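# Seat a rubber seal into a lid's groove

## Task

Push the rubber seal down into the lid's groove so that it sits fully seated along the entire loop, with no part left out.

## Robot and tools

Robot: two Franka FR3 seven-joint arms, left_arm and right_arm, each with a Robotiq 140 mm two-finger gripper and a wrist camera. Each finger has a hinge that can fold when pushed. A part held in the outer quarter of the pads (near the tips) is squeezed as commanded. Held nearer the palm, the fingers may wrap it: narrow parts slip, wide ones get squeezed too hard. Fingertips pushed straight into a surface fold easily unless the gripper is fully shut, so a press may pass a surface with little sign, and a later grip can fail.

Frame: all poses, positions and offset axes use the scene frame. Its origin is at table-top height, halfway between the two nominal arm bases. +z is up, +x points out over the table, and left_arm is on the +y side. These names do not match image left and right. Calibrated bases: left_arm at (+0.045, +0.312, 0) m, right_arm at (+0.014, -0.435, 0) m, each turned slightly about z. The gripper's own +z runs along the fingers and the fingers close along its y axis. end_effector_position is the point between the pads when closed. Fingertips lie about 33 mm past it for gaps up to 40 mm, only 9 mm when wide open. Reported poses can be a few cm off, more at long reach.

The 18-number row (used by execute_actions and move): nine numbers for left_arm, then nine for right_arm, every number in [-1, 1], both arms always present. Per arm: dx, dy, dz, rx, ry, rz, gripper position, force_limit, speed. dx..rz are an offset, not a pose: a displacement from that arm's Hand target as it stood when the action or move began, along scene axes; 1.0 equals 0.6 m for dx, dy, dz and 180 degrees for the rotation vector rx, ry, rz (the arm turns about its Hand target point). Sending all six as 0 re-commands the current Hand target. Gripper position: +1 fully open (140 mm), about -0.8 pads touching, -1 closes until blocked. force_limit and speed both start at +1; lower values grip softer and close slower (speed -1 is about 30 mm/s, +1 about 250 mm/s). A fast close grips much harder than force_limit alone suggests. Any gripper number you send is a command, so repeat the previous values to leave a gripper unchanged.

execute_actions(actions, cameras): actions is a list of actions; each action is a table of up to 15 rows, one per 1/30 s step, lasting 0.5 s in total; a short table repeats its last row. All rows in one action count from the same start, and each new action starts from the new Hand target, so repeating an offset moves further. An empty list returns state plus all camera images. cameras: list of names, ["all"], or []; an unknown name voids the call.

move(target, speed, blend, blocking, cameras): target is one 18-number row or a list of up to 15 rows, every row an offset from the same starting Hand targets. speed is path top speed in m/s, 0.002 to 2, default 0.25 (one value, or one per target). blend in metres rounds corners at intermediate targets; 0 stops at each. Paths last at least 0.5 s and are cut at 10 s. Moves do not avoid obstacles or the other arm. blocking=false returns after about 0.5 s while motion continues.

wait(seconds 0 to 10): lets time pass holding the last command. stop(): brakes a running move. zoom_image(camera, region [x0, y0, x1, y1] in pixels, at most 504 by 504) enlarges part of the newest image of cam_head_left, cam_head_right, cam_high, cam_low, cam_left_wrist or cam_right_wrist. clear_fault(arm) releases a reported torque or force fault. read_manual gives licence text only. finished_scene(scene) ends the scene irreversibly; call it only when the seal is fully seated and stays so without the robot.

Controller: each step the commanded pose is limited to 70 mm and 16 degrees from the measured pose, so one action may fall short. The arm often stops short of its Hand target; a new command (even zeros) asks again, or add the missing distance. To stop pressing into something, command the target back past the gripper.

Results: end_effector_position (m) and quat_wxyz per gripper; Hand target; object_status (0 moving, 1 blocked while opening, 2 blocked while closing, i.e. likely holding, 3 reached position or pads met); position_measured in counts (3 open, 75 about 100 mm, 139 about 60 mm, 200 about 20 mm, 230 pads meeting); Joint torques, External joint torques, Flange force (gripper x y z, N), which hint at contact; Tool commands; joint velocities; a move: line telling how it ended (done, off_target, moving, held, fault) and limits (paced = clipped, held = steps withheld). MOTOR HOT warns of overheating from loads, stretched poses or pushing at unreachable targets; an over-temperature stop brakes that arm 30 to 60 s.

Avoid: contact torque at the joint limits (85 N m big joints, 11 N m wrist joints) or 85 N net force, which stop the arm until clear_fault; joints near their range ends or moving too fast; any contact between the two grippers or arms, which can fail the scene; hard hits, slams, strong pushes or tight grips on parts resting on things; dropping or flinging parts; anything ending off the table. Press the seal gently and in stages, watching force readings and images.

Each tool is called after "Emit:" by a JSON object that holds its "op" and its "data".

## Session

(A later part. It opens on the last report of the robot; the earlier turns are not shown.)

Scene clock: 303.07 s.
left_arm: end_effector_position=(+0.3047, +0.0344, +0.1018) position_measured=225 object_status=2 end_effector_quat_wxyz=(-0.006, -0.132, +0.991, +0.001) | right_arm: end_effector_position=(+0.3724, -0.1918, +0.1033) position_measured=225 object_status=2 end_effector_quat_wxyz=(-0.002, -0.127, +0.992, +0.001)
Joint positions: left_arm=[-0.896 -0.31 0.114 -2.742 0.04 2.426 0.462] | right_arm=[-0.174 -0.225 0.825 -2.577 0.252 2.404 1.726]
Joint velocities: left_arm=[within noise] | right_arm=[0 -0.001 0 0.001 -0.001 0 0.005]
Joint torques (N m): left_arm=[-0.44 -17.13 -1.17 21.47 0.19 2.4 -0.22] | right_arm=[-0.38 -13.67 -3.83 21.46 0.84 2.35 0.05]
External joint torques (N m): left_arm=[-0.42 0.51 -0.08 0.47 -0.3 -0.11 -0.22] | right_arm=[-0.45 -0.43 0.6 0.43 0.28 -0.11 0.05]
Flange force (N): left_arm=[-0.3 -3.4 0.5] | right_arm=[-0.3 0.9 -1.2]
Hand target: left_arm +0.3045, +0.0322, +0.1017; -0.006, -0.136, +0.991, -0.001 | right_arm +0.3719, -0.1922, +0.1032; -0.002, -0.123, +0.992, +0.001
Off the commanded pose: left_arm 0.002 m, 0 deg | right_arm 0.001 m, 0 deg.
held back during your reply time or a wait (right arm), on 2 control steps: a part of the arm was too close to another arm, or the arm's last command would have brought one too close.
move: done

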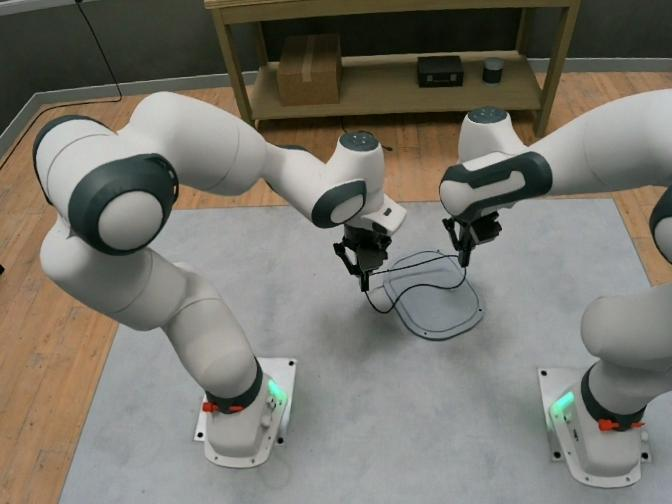

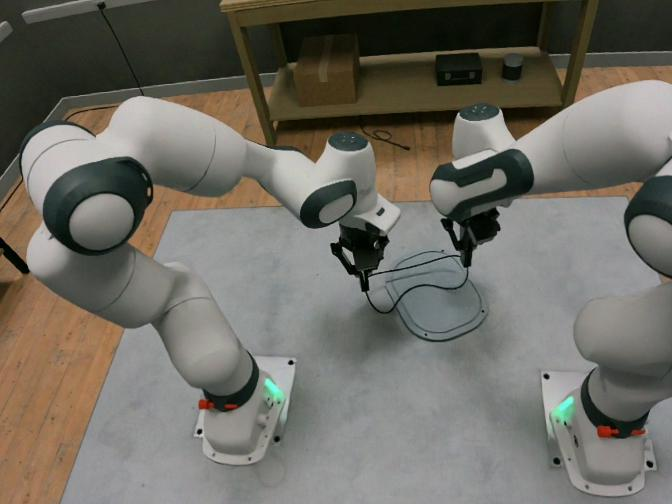

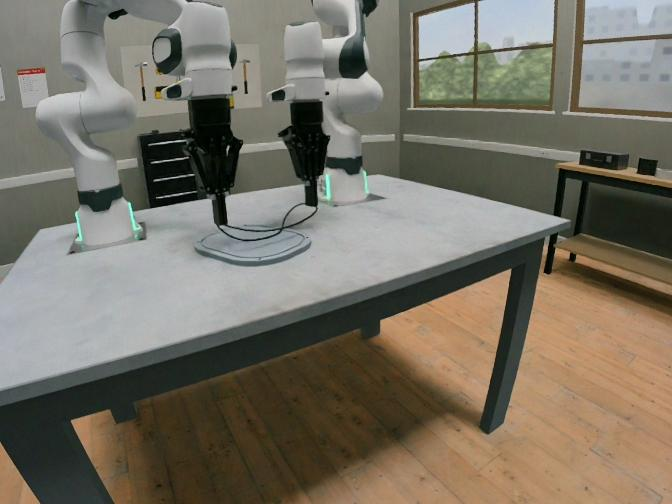

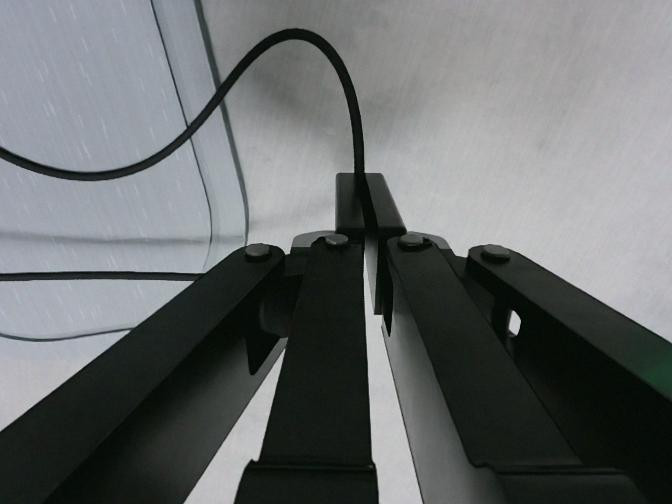

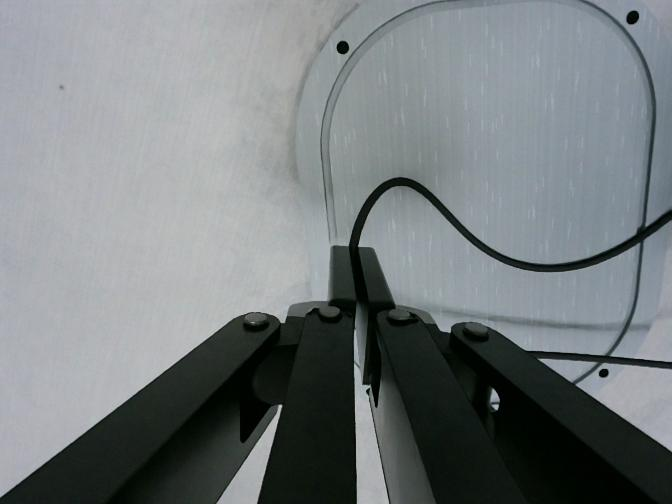

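Emit:
{"op": "move", "data": {"target": [[0.114,-0.102,0,0,0,0,-1,-1,-1,0.092,0.005,0,0,0,0,-1,-1,-1],[0.114,-0.102,-0.05,0,0,0,-1,-1,-1,0.092,0.005,-0.077,0,0,0,-1,-1,-1]], "speed": 0.12, "blend": 0.01, "cameras": ["all"]}}

Emit:
{"op": "zoom_image", "data": {"camera": "cam_head_left", "region": [330, 200, 510, 360]}}

Emit:
{"op": "zoom_image", "data": {"camera": "cam_low", "region": [160, 160, 360, 290]}}

Scene clock: 335.67 s.
left_arm: end_effector_position=(+0.3732, -0.0281, +0.0726) position_measured=225 object_status=2 end_effector_quat_wxyz=(-0.005, -0.137, +0.991, +0.000) | right_arm: end_effector_position=(+0.4262, -0.1900, +0.0571) position_measured=225 object_status=2 end_effector_quat_wxyz=(-0.004, -0.123, +0.992, +0.001)
Joint positions: left_arm=[-0.902 0.02 0.128 -2.471 -0.018 2.484 0.511] | right_arm=[-0.248 0.106 0.814 -2.453 -0.124 2.516 1.946]
Joint velocities: left_arm=[within noise] | right_arm=[-0.001 0 0.001 0 -0.002 0 0.004]
Joint torques (N m): left_arm=[-0.28 -27.92 0.51 20.12 0.16 2.41 0.22] | right_arm=[0.35 -20.43 2.48 20.94 0.14 2.53 0.08]
External joint torques (N m): left_arm=[-0.23 0.6 0.48 -0.19 -0.3 -0.11 0.22] | right_arm=[0.4 0.5 0.25 1.35 -0.36 0.09 0.08]
Flange force (N): left_arm=[-1.2 -0.7 1.4] | right_arm=[-7.5 3.2 3.2]
Hand target: left_arm +0.3729, -0.0290, +0.0717; -0.006, -0.136, +0.991, -0.001 | right_arm +0.4271, -0.1892, +0.0570; -0.002, -0.123, +0.992, +0.001
Off the commanded pose: left_arm 0.001 m, 0 deg | right_arm 0.001 m, 0 deg.
move: done

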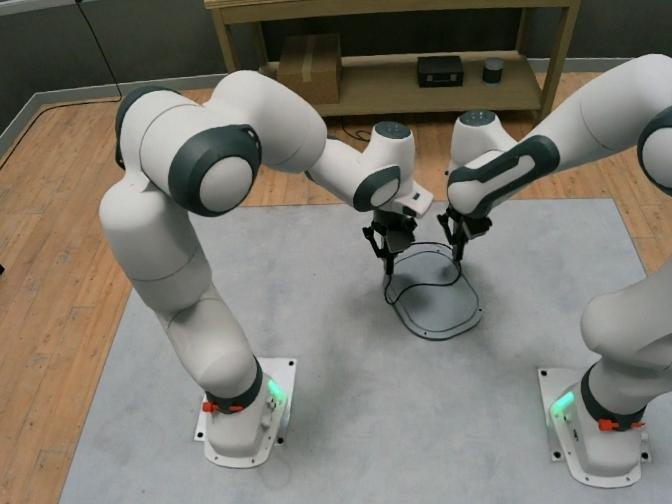

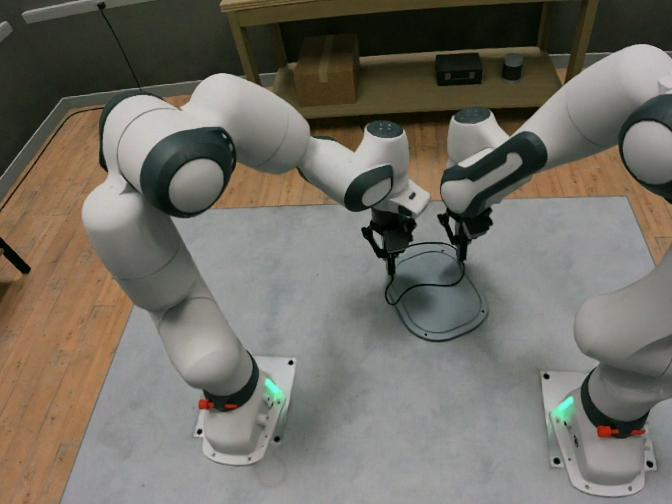

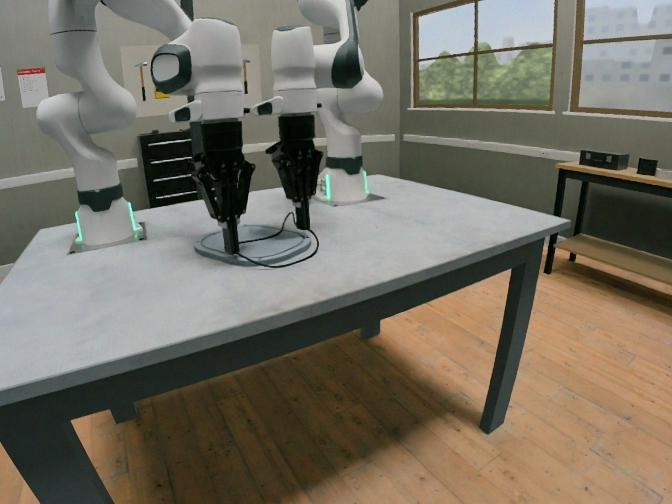

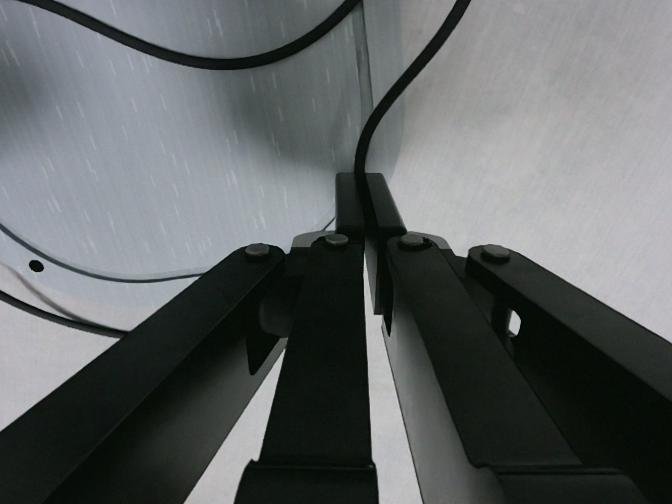

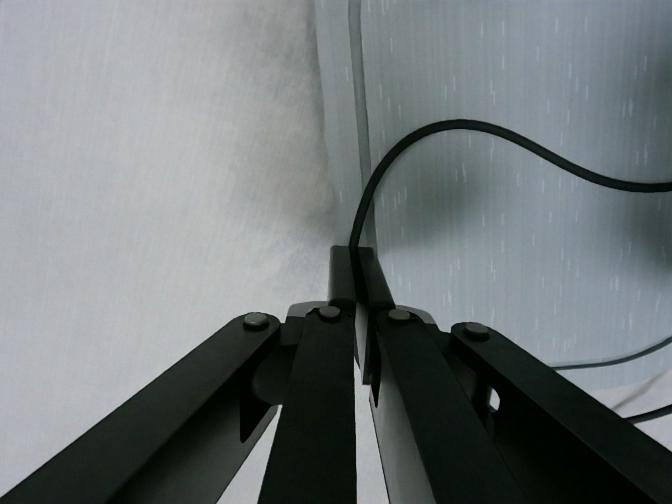

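Scaled by 2.800 from the camera's 672x504 image, which has a finer 960x720 frame.

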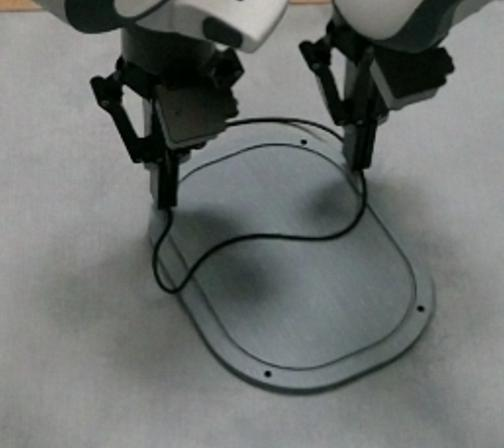

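Scaled by 2.520 from the camera's 672x504 image, which has a finer 960x720 frame.

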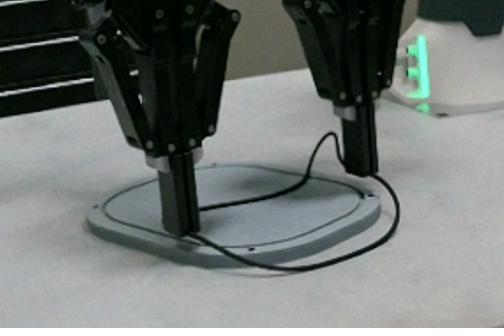

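Emit:
{"op": "move", "data": {"target": [[-0.0425,-0.001,0.004,0,0,0,-1,-1,-1,-0.043,0.005,0.004,0,0,0,-1,-1,-1],[-0.0425,-0.001,-0.016,0,0,0,-1,-1,-1,-0.043,0.005,-0.01,0,0,0,-1,-1,-1]], "speed": 0.05, "cameras": ["cam_head_left","cam_low","cam_left_wrist","cam_right_wrist"]}}

Emit:
{"op": "zoom_image", "data": {"camera": "cam_low", "region": [160, 160, 360, 290]}}

Emit:
{"op": "zoom_image", "data": {"camera": "cam_head_left", "region": [360, 210, 500, 350]}}

Scene clock: 352.63 s.
left_arm: end_effector_position=(+0.3481, -0.0286, +0.0631) position_measured=225 object_status=2 end_effector_quat_wxyz=(-0.006, -0.133, +0.991, -0.001) | right_arm: end_effector_position=(+0.4012, -0.1864, +0.0516) position_measured=225 object_status=2 end_effector_quat_wxyz=(-0.003, -0.124, +0.992, +0.001)
Joint positions: left_arm=[-0.919 -0.001 0.105 -2.531 -0.018 2.524 0.479] | right_arm=[-0.246 0.055 0.849 -2.522 -0.067 2.553 1.939]
Joint velocities: left_arm=[within noise] | right_arm=[0 0 -0.001 0 0 0.001 0.007]
Joint torques (N m): left_arm=[-0.29 -26.71 -0.06 19.4 0.45 2.43 -0.26] | right_arm=[-0.07 -17.85 1.49 20.09 0.1 2.54 -0.1]
External joint torques (N m): left_arm=[-0.14 0.57 0.09 -0.34 0.01 -0.09 -0.26] | right_arm=[-0.04 0.72 0.34 0.83 -0.37 0.09 -0.1]
Flange force (N): left_arm=[0.4 -0.6 1.2] | right_arm=[-6.2 2.2 3.8]
Hand target: left_arm +0.3474, -0.0296, +0.0621; -0.006, -0.136, +0.991, -0.001 | right_arm +0.4013, -0.1862, +0.0510; -0.002, -0.123, +0.992, +0.001
Off the commanded pose: left_arm 0.002 m, 0 deg | right_arm 0.001 m, 0 deg.
move: done
Images, in order (width x height): cam_head_left 672x504, cam_low 672x504, cam_left_wrist 672x504, cam_right_wrist 672x504.

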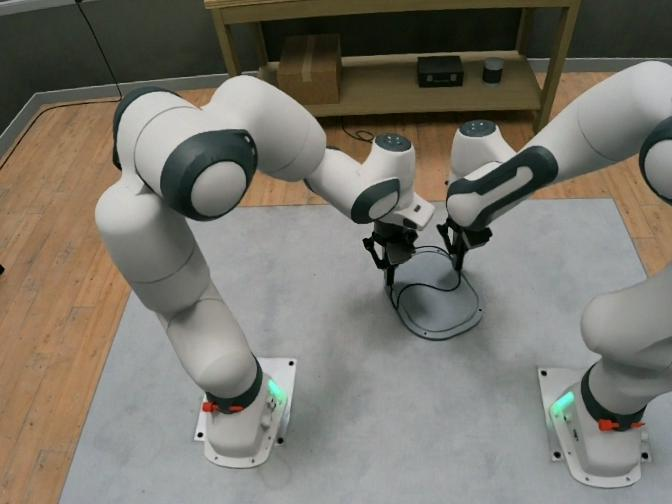

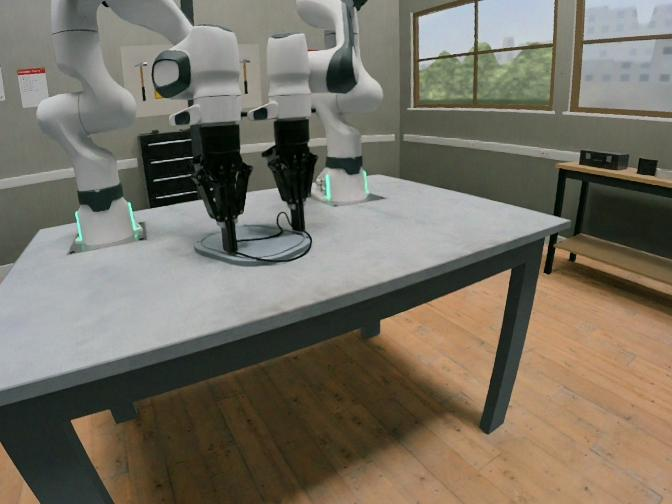

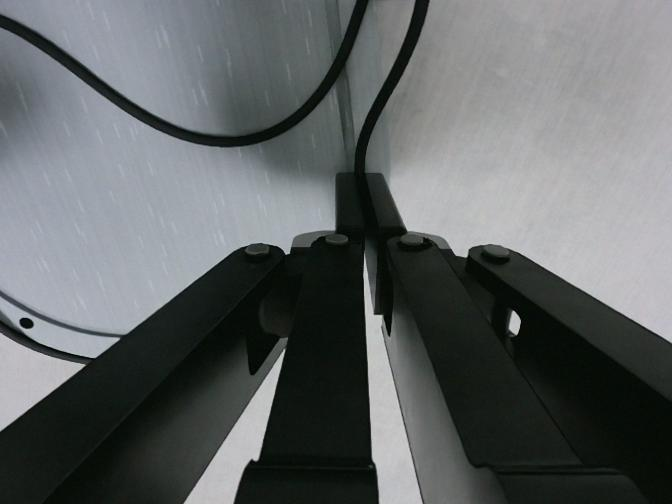

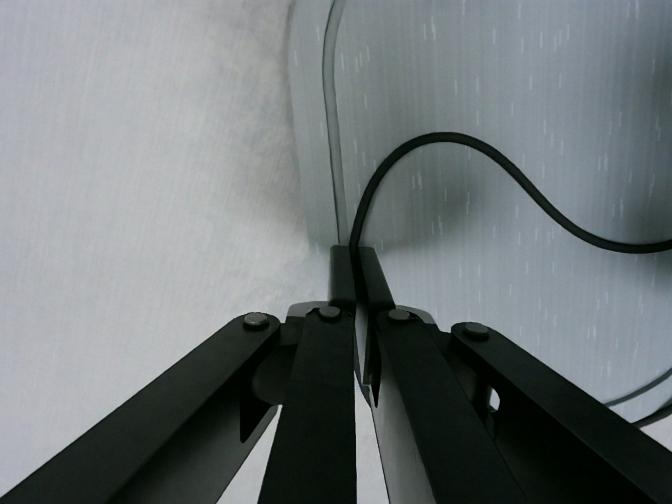

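Scaled by 2.520 from the camera's 672x504 image, which has a finer 960x720 frame.

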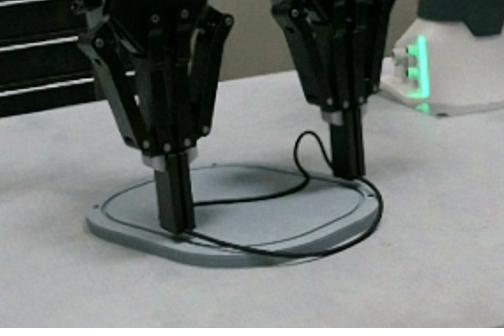

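Scaled by 3.600 from the camera's 672x504 image, which has a finer 960x720 frame.

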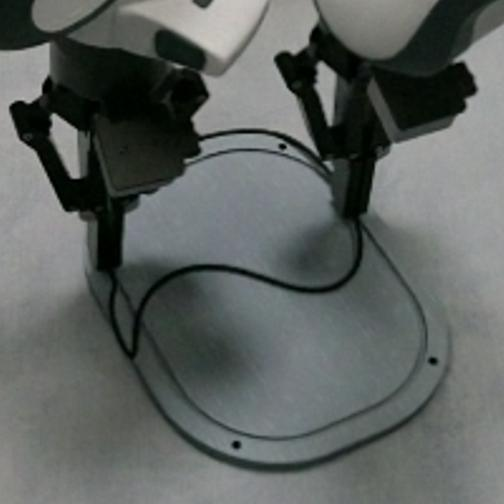

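Emit:
{"op": "move", "data": {"target": [[-0.018,-0.012,0,0,0,0,-1,-1,-1,-0.018,0,0,0,0,0,-1,-1,-1],[-0.018,-0.012,-0.006,0,0,0,-1,-1,-1,-0.018,0,-0.008,0,0,0,-1,-1,-1]], "speed": 0.03, "cameras": ["cam_head_left","cam_low"]}}

Emit:
{"op": "zoom_image", "data": {"camera": "cam_low", "region": [160, 160, 360, 290]}}

Emit:
{"op": "zoom_image", "data": {"camera": "cam_head_left", "region": [360, 210, 500, 350]}}

Scene clock: 365.27 s.
left_arm: end_effector_position=(+0.3377, -0.0360, +0.0598) position_measured=225 object_status=2 end_effector_quat_wxyz=(-0.006, -0.133, +0.991, -0.001) | right_arm: end_effector_position=(+0.3903, -0.1861, +0.0469) position_measured=225 object_status=2 end_effector_quat_wxyz=(-0.003, -0.124, +0.992, +0.001)
Joint positions: left_arm=[-0.93 0.003 0.088 -2.537 -0.018 2.535 0.452] | right_arm=[-0.245 0.04 0.863 -2.554 -0.048 2.574 1.938]
Joint velocities: left_arm=[within noise] | right_arm=[0 0 0.002 0.003 -0.002 0.002 0.005]
Joint torques (N m): left_arm=[-0.3 -26.63 0.02 18.92 0.42 2.34 -0.29] | right_arm=[-0.04 -17.02 1.01 19.63 0.12 2.54 0.17]
External joint torques (N m): left_arm=[-0.28 0.74 0.03 -0.68 -0.01 -0.18 -0.29] | right_arm=[0 0.73 0.2 0.58 -0.33 0.08 0.17]
Flange force (N): left_arm=[0.9 -0.1 1.5] | right_arm=[-6.3 2.9 5.3]
Hand target: left_arm +0.3366, -0.0368, +0.0585; -0.006, -0.136, +0.991, -0.001 | right_arm +0.3905, -0.1862, +0.0462; -0.002, -0.123, +0.992, +0.001
Off the commanded pose: left_arm 0.002 m, 0 deg | right_arm 0.001 m, 0 deg.
move: done
Images, in order (width x height): cam_head_left 672x504, cam_low 672x504.

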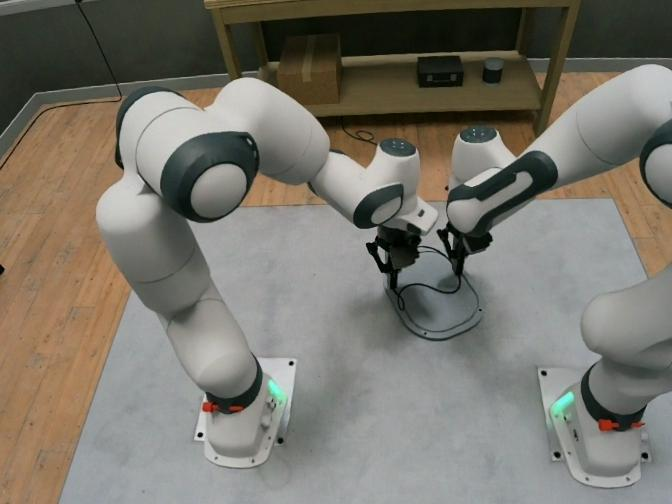

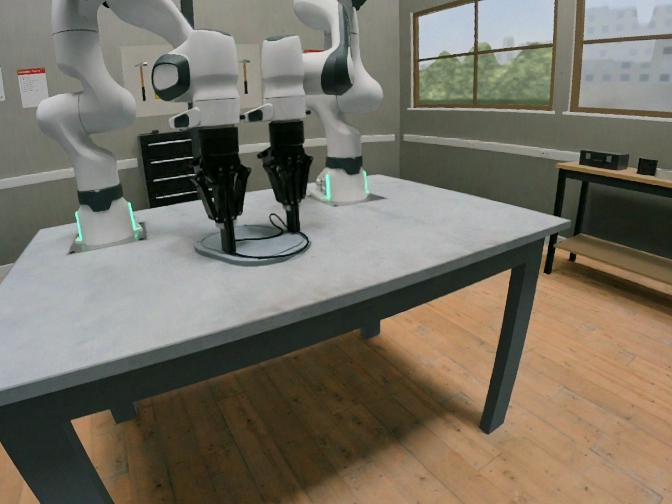

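Scaled by 2.520 from the camera's 672x504 image, which has a finer 960x720 frame.

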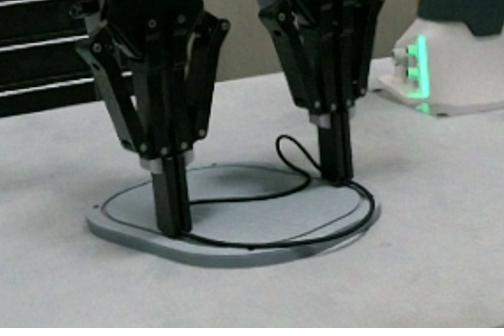

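Scaled by 3.600 from the camera's 672x504 image, which has a finer 960x720 frame.

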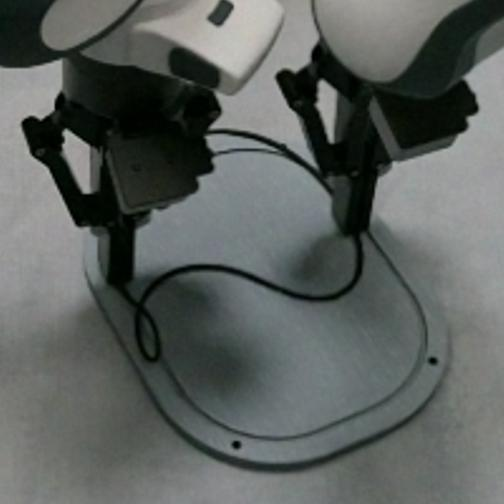

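Emit:
{"op": "move", "data": {"target": [[0,0,0.0,0,0,0,-0.5,-1,-1,0,0,0,0,0,0,-1,-1,-1],[0,0,0.14,0,0,0,-0.5,-1,-1,0,0,0,0,0,0,-1,-1,-1],[-0.05,0.25,0.2,0,0,0,-0.5,-1,-1,0,0,0,0,0,0,-1,-1,-1]], "speed": [0.05,0.06,0.25], "cameras": ["cam_head_left","cam_low","cam_right_wrist","cam_left_wrist"]}}

Emit:
{"op": "zoom_image", "data": {"camera": "cam_low", "region": [160, 160, 360, 290]}}

Emit:
{"op": "zoom_image", "data": {"camera": "cam_head_left", "region": [360, 210, 500, 350]}}

Scene clock: 374.47 s.
left_arm: end_effector_position=(+0.3074, +0.1118, +0.1788) position_measured=192 object_status=3 end_effector_quat_wxyz=(-0.006, -0.141, +0.990, -0.003) | right_arm: end_effector_position=(+0.3904, -0.1860, +0.0469) position_measured=225 object_status=2 end_effector_quat_wxyz=(-0.003, -0.123, +0.992, +0.001)
Joint positions: left_arm=[-0.806 -0.656 0.191 -2.784 0.121 2.13 0.544] | right_arm=[-0.245 0.04 0.863 -2.554 -0.049 2.575 1.941]
Joint velocities: left_arm=[0 -0.001 0.001 -0.001 0 0 0.005] | right_arm=[within noise]
Joint torques (N m): left_arm=[-0.58 -9.69 -2.49 23.33 0.96 2.11 0.1] | right_arm=[-0.11 -17.09 1.25 19.62 0.09 2.55 0.08]
External joint torques (N m): left_arm=[-0.56 -1.22 0.56 -0.33 0.33 -0.4 0.1] | right_arm=[-0.12 0.66 0.38 0.62 -0.37 0.1 0.07]
Flange force (N): left_arm=[2.6 5.2 -2.2] | right_arm=[-5.8 2.5 4.6]
Hand target: left_arm +0.3066, +0.1132, +0.1785; -0.006, -0.136, +0.991, -0.001 | right_arm +0.3905, -0.1862, +0.0462; -0.002, -0.123, +0.992, +0.001
Off the commanded pose: left_arm 0.002 m, 1 deg | right_arm 0.001 m, 0 deg.
move: done
Images, in order (width x height): cam_head_left 672x504, cam_low 672x504, cam_left_wrist 672x504, cam_right_wrist 672x504.

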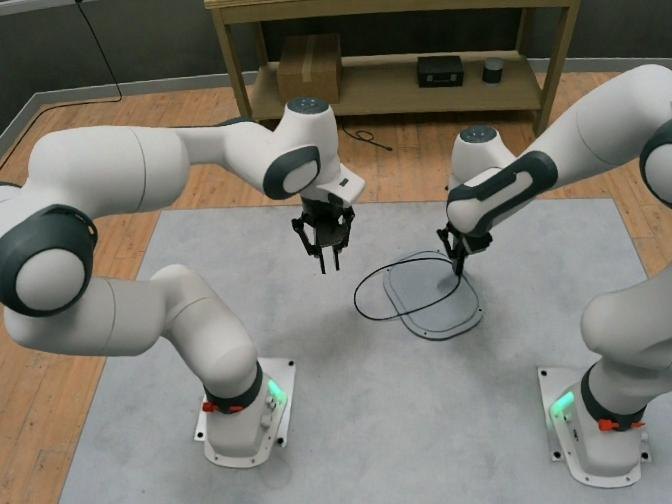

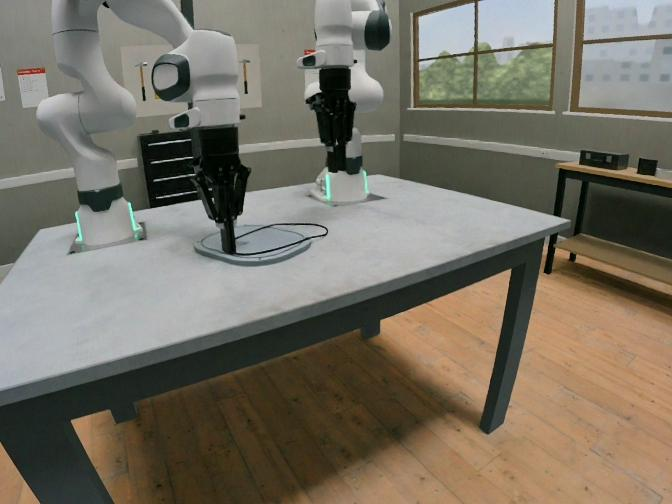

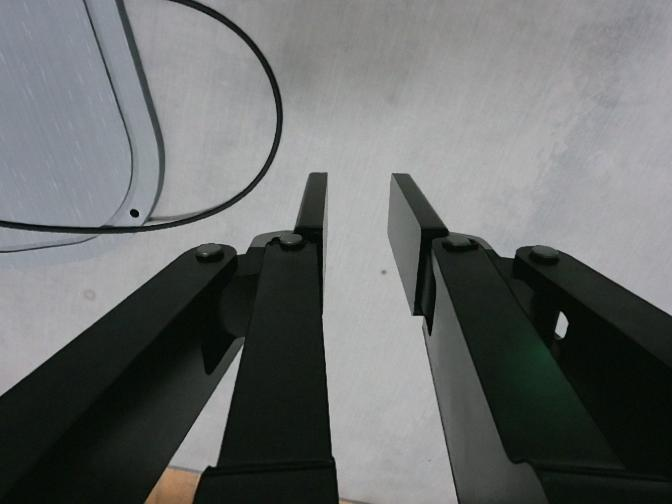

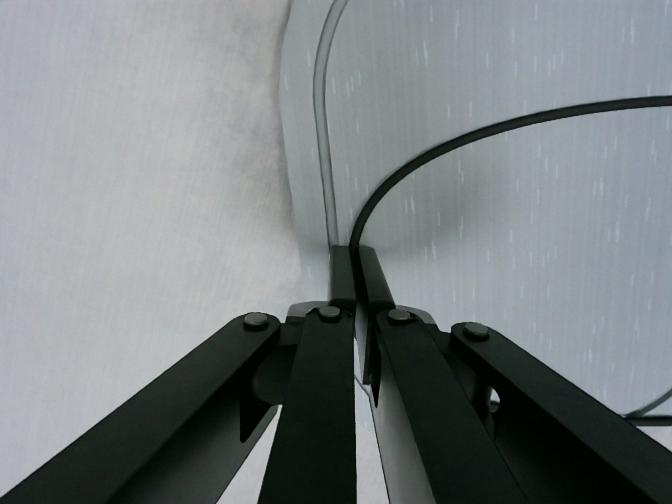

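Scaled by 2.520 from the camera's 672x504 image, which has a finer 960x720 frame.

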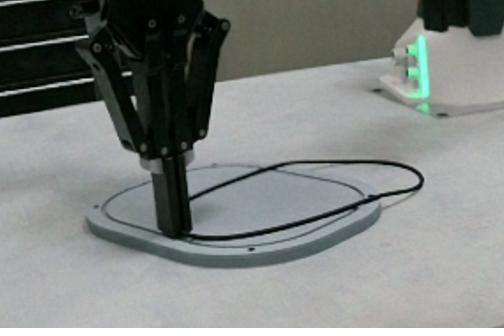

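Scaled by 3.600 from the camera's 672x504 image, which has a finer 960x720 frame.

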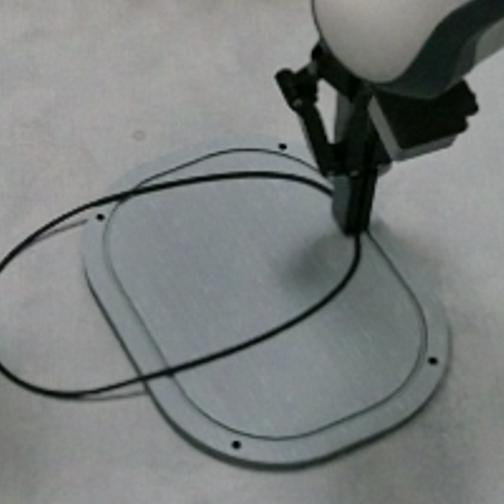

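Emit:
{"op": "move", "data": {"target": [[0.024,-0.0895,-0.1,0,0,0,-0.3,-1,-0.5,0,0,0,0,0,0,-1,-1,-1],[0.024,-0.0895,-0.222,0,0,0,-0.3,-1,-0.5,0,0,0,0,0,0,-1,-1,-1]], "speed": 0.12, "blend": 0.01, "cameras": ["cam_left_wrist","cam_low"]}}

Emit:
{"op": "zoom_image", "data": {"camera": "cam_low", "region": [160, 160, 360, 290]}}

Scene clock: 385.10 s.
left_arm: end_effector_position=(+0.3205, +0.0608, +0.0456) position_measured=167 object_status=3 end_effector_quat_wxyz=(-0.006, -0.137, +0.991, +0.001) | right_arm: end_effector_position=(+0.3904, -0.1860, +0.0469) position_measured=225 object_status=2 end_effector_quat_wxyz=(-0.003, -0.123, +0.992, +0.001)
Joint positions: left_arm=[-0.891 -0.175 0.194 -2.799 0.051 2.617 0.527] | right_arm=[-0.245 0.04 0.863 -2.554 -0.049 2.575 1.941]
Joint velocities: left_arm=[0 0 -0.001 0 0.001 0.004 0.002] | right_arm=[within noise]
Joint torques (N m): left_arm=[-0.6 -18.76 -0.05 18.08 0.09 2.42 0.15] | right_arm=[-0.16 -17.08 1.21 19.63 0.1 2.51 0.09]
External joint torques (N m): left_arm=[-0.56 0.66 0.89 -0.21 -0.29 -0.08 0.15] | right_arm=[-0.12 0.65 0.39 0.69 -0.36 0.07 0.09]
Flange force (N): left_arm=[-1.8 -1.4 2.6] | right_arm=[-6.0 2.6 4.5]
Hand target: left_arm +0.3210, +0.0595, +0.0453; -0.006, -0.136, +0.991, -0.001 | right_arm +0.3905, -0.1862, +0.0462; -0.002, -0.123, +0.992, +0.001
Off the commanded pose: left_arm 0.001 m, 0 deg | right_arm 0.001 m, 0 deg.
move: done
Images, in order (width x height): cam_low 672x504, cam_left_wrist 672x504.

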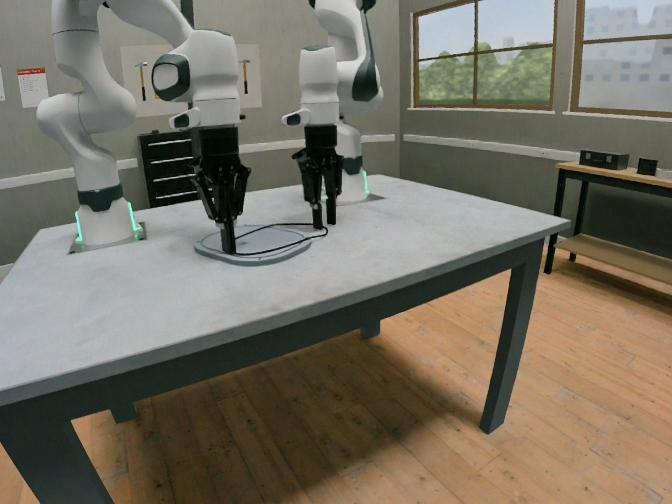

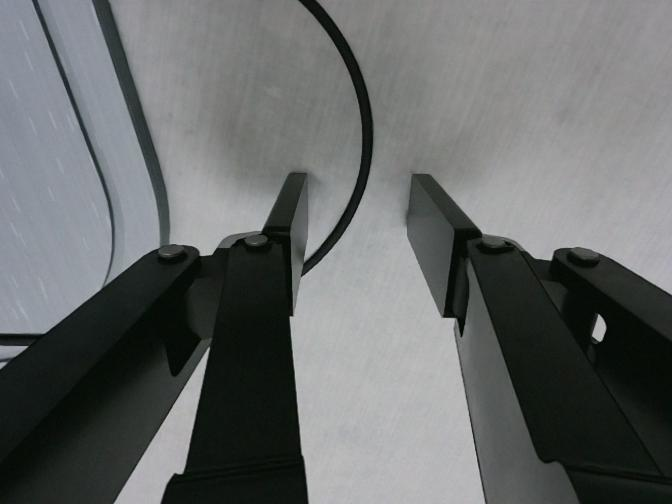

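Scaled by 2.520 from the camera's 672x504 image, which has a finer 960x720 frame.

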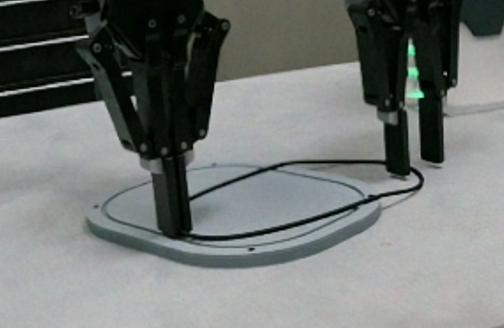

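Emit:
{"op": "move", "data": {"target": [[-0.024,-0.007,0,0,0,0,-0.3,-1,-0.5,0,0,0.01,0,0,0,-1,-1,-1],[-0.024,-0.007,-0.006,0,0,0,-0.31,-1,-0.5,0,0,0.01,0,0,0,-1,-1,-1],[-0.024,-0.007,-0.0055,0,0,0,-1,-1,-1,0,0,0.01,0,0,0,-1,-1,-1]], "speed": 0.04, "cameras": ["cam_left_wrist"]}}

Scene clock: 400.53 s.
left_arm: end_effector_position=(+0.3077, +0.0559, +0.0428) position_measured=225 object_status=0 end_effector_quat_wxyz=(-0.005, -0.132, +0.991, -0.001) | right_arm: end_effector_position=(+0.3909, -0.1865, +0.0517) position_measured=225 object_status=2 end_effector_quat_wxyz=(-0.002, -0.122, +0.993, +0.001)
Joint positions: left_arm=[-0.902 -0.184 0.172 -2.821 0.046 2.634 0.507] | right_arm=[-0.245 0.021 0.865 -2.554 -0.022 2.564 1.923]
Joint torques (N m): left_arm=[-0.41 -18.9 -0.87 17.45 0.13 2.26 -0.21] | right_arm=[-0.08 -18.16 1.08 20.2 0.8 2.18 -0.27]
External joint torques (N m): left_arm=[-0.38 0.1 0 -0.66 -0.24 -0.25 -0.21] | right_arm=[-0.12 -0.84 0.61 1.04 0.33 -0.26 -0.27]
Flange force (N): left_arm=[1.7 0.6 -0.1] | right_arm=[2.6 -1.0 -7.5]
Hand target: left_arm +0.3066, +0.0553, +0.0420; -0.006, -0.136, +0.991, -0.001 | right_arm +0.3905, -0.1862, +0.0522; -0.002, -0.123, +0.992, +0.001
Off the commanded pose: left_arm 0.001 m, 0 deg | right_arm 0.001 m, 0 deg.
move: done
Images, in order (width x height): cam_left_wrist 672x504.

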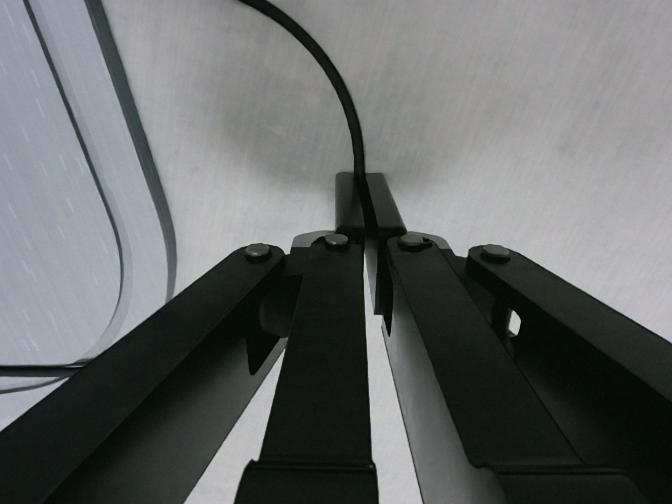

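Emit:
{"op": "move", "data": {"target": [[0,0,0.06,0,0,0,-1,-1,-1,0,0,0,0,0,0,-1,-1,-1],[0.029,-0.159,0.05,0,0,0,-1,-1,-1,-0.0175,-0.02,0.008,0,0,0,-1,-1,-1]], "speed": 0.06, "blend": 0.01, "cameras": ["cam_head_left","cam_low","cam_left_wrist","cam_right_wrist"]}}

Emit:
{"op": "zoom_image", "data": {"camera": "cam_low", "region": [160, 160, 360, 290]}}

Emit:
{"op": "zoom_image", "data": {"camera": "cam_head_left", "region": [360, 210, 500, 350]}}

Scene clock: 413.07 s.
left_arm: end_effector_position=(+0.3258, -0.0399, +0.0729) position_measured=225 object_status=2 end_effector_quat_wxyz=(-0.004, -0.131, +0.991, -0.003) | right_arm: end_effector_position=(+0.3813, -0.1976, +0.0572) position_measured=225 object_status=2 end_effector_quat_wxyz=(-0.001, -0.121, +0.993, +0.001)
Joint positions: left_arm=[-0.954 -0.043 0.087 -2.552 -0.009 2.51 0.421] | right_arm=[-0.24 -0.057 0.864 -2.599 0.085 2.559 1.838]
Joint velocities: left_arm=[0 0.001 0 0 0.001 -0.001 -0.006] | right_arm=[-0.001 0.001 0.001 0 -0.001 0 -0.006]
Joint torques (N m): left_arm=[-0.29 -25.51 -0.2 20.44 0.15 2.1 -0.25] | right_arm=[-0.02 -16.28 -0.94 19.71 0.83 2.18 -0.23]
External joint torques (N m): left_arm=[-0.31 0.76 -0.08 0.39 -0.29 -0.44 -0.25] | right_arm=[-0.04 -0.66 0.22 0.38 0.36 -0.27 -0.23]
Flange force (N): left_arm=[-0.5 -3.7 0.4] | right_arm=[3.7 -1.4 -6.0]
Hand target: left_arm +0.3240, -0.0401, +0.0720; -0.006, -0.136, +0.991, -0.001 | right_arm +0.3800, -0.1982, +0.0570; -0.002, -0.123, +0.992, +0.001
Off the commanded pose: left_arm 0.002 m, 1 deg | right_arm 0.001 m, 0 deg.
move: done
Images, in order (width x height): cam_head_left 672x504, cam_low 672x504, cam_left_wrist 672x504, cam_right_wrist 672x504.

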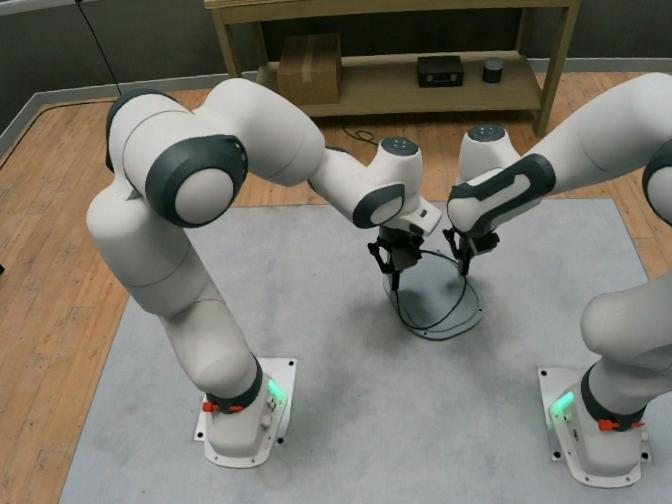

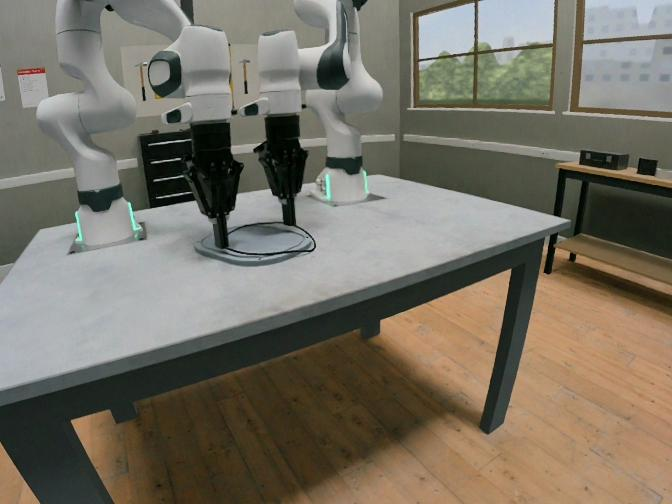

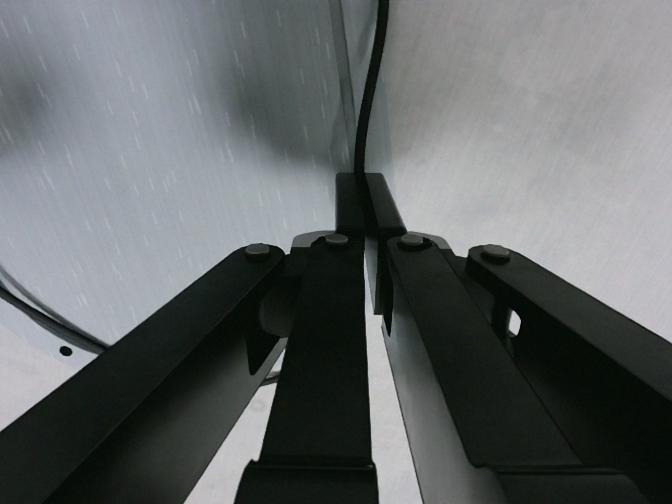

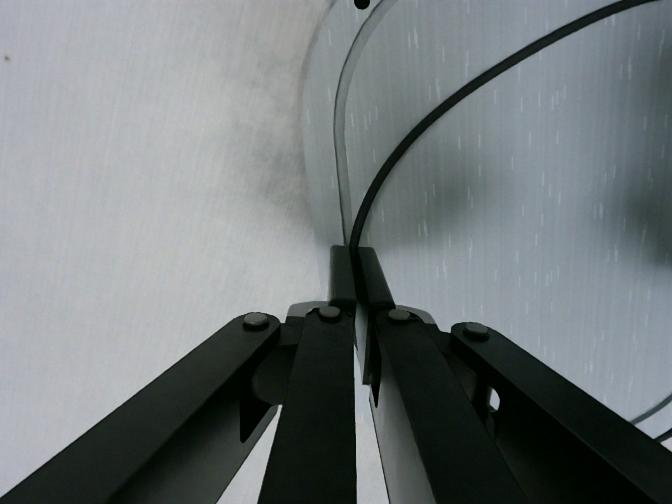

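Scaled by 2.520 from the camera's 672x504 image, which has a finer 960x720 frame.

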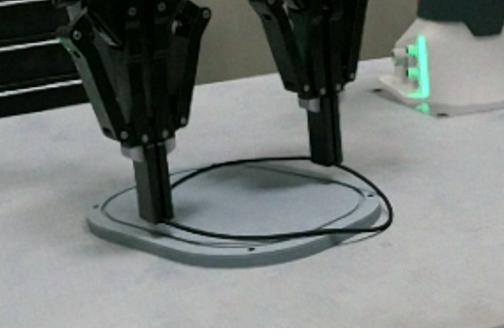

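Scaled by 3.600 from the camera's 672x504 image, which has a finer 960x720 frame.

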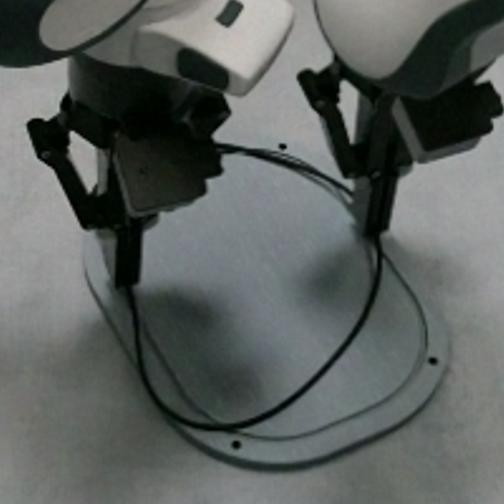

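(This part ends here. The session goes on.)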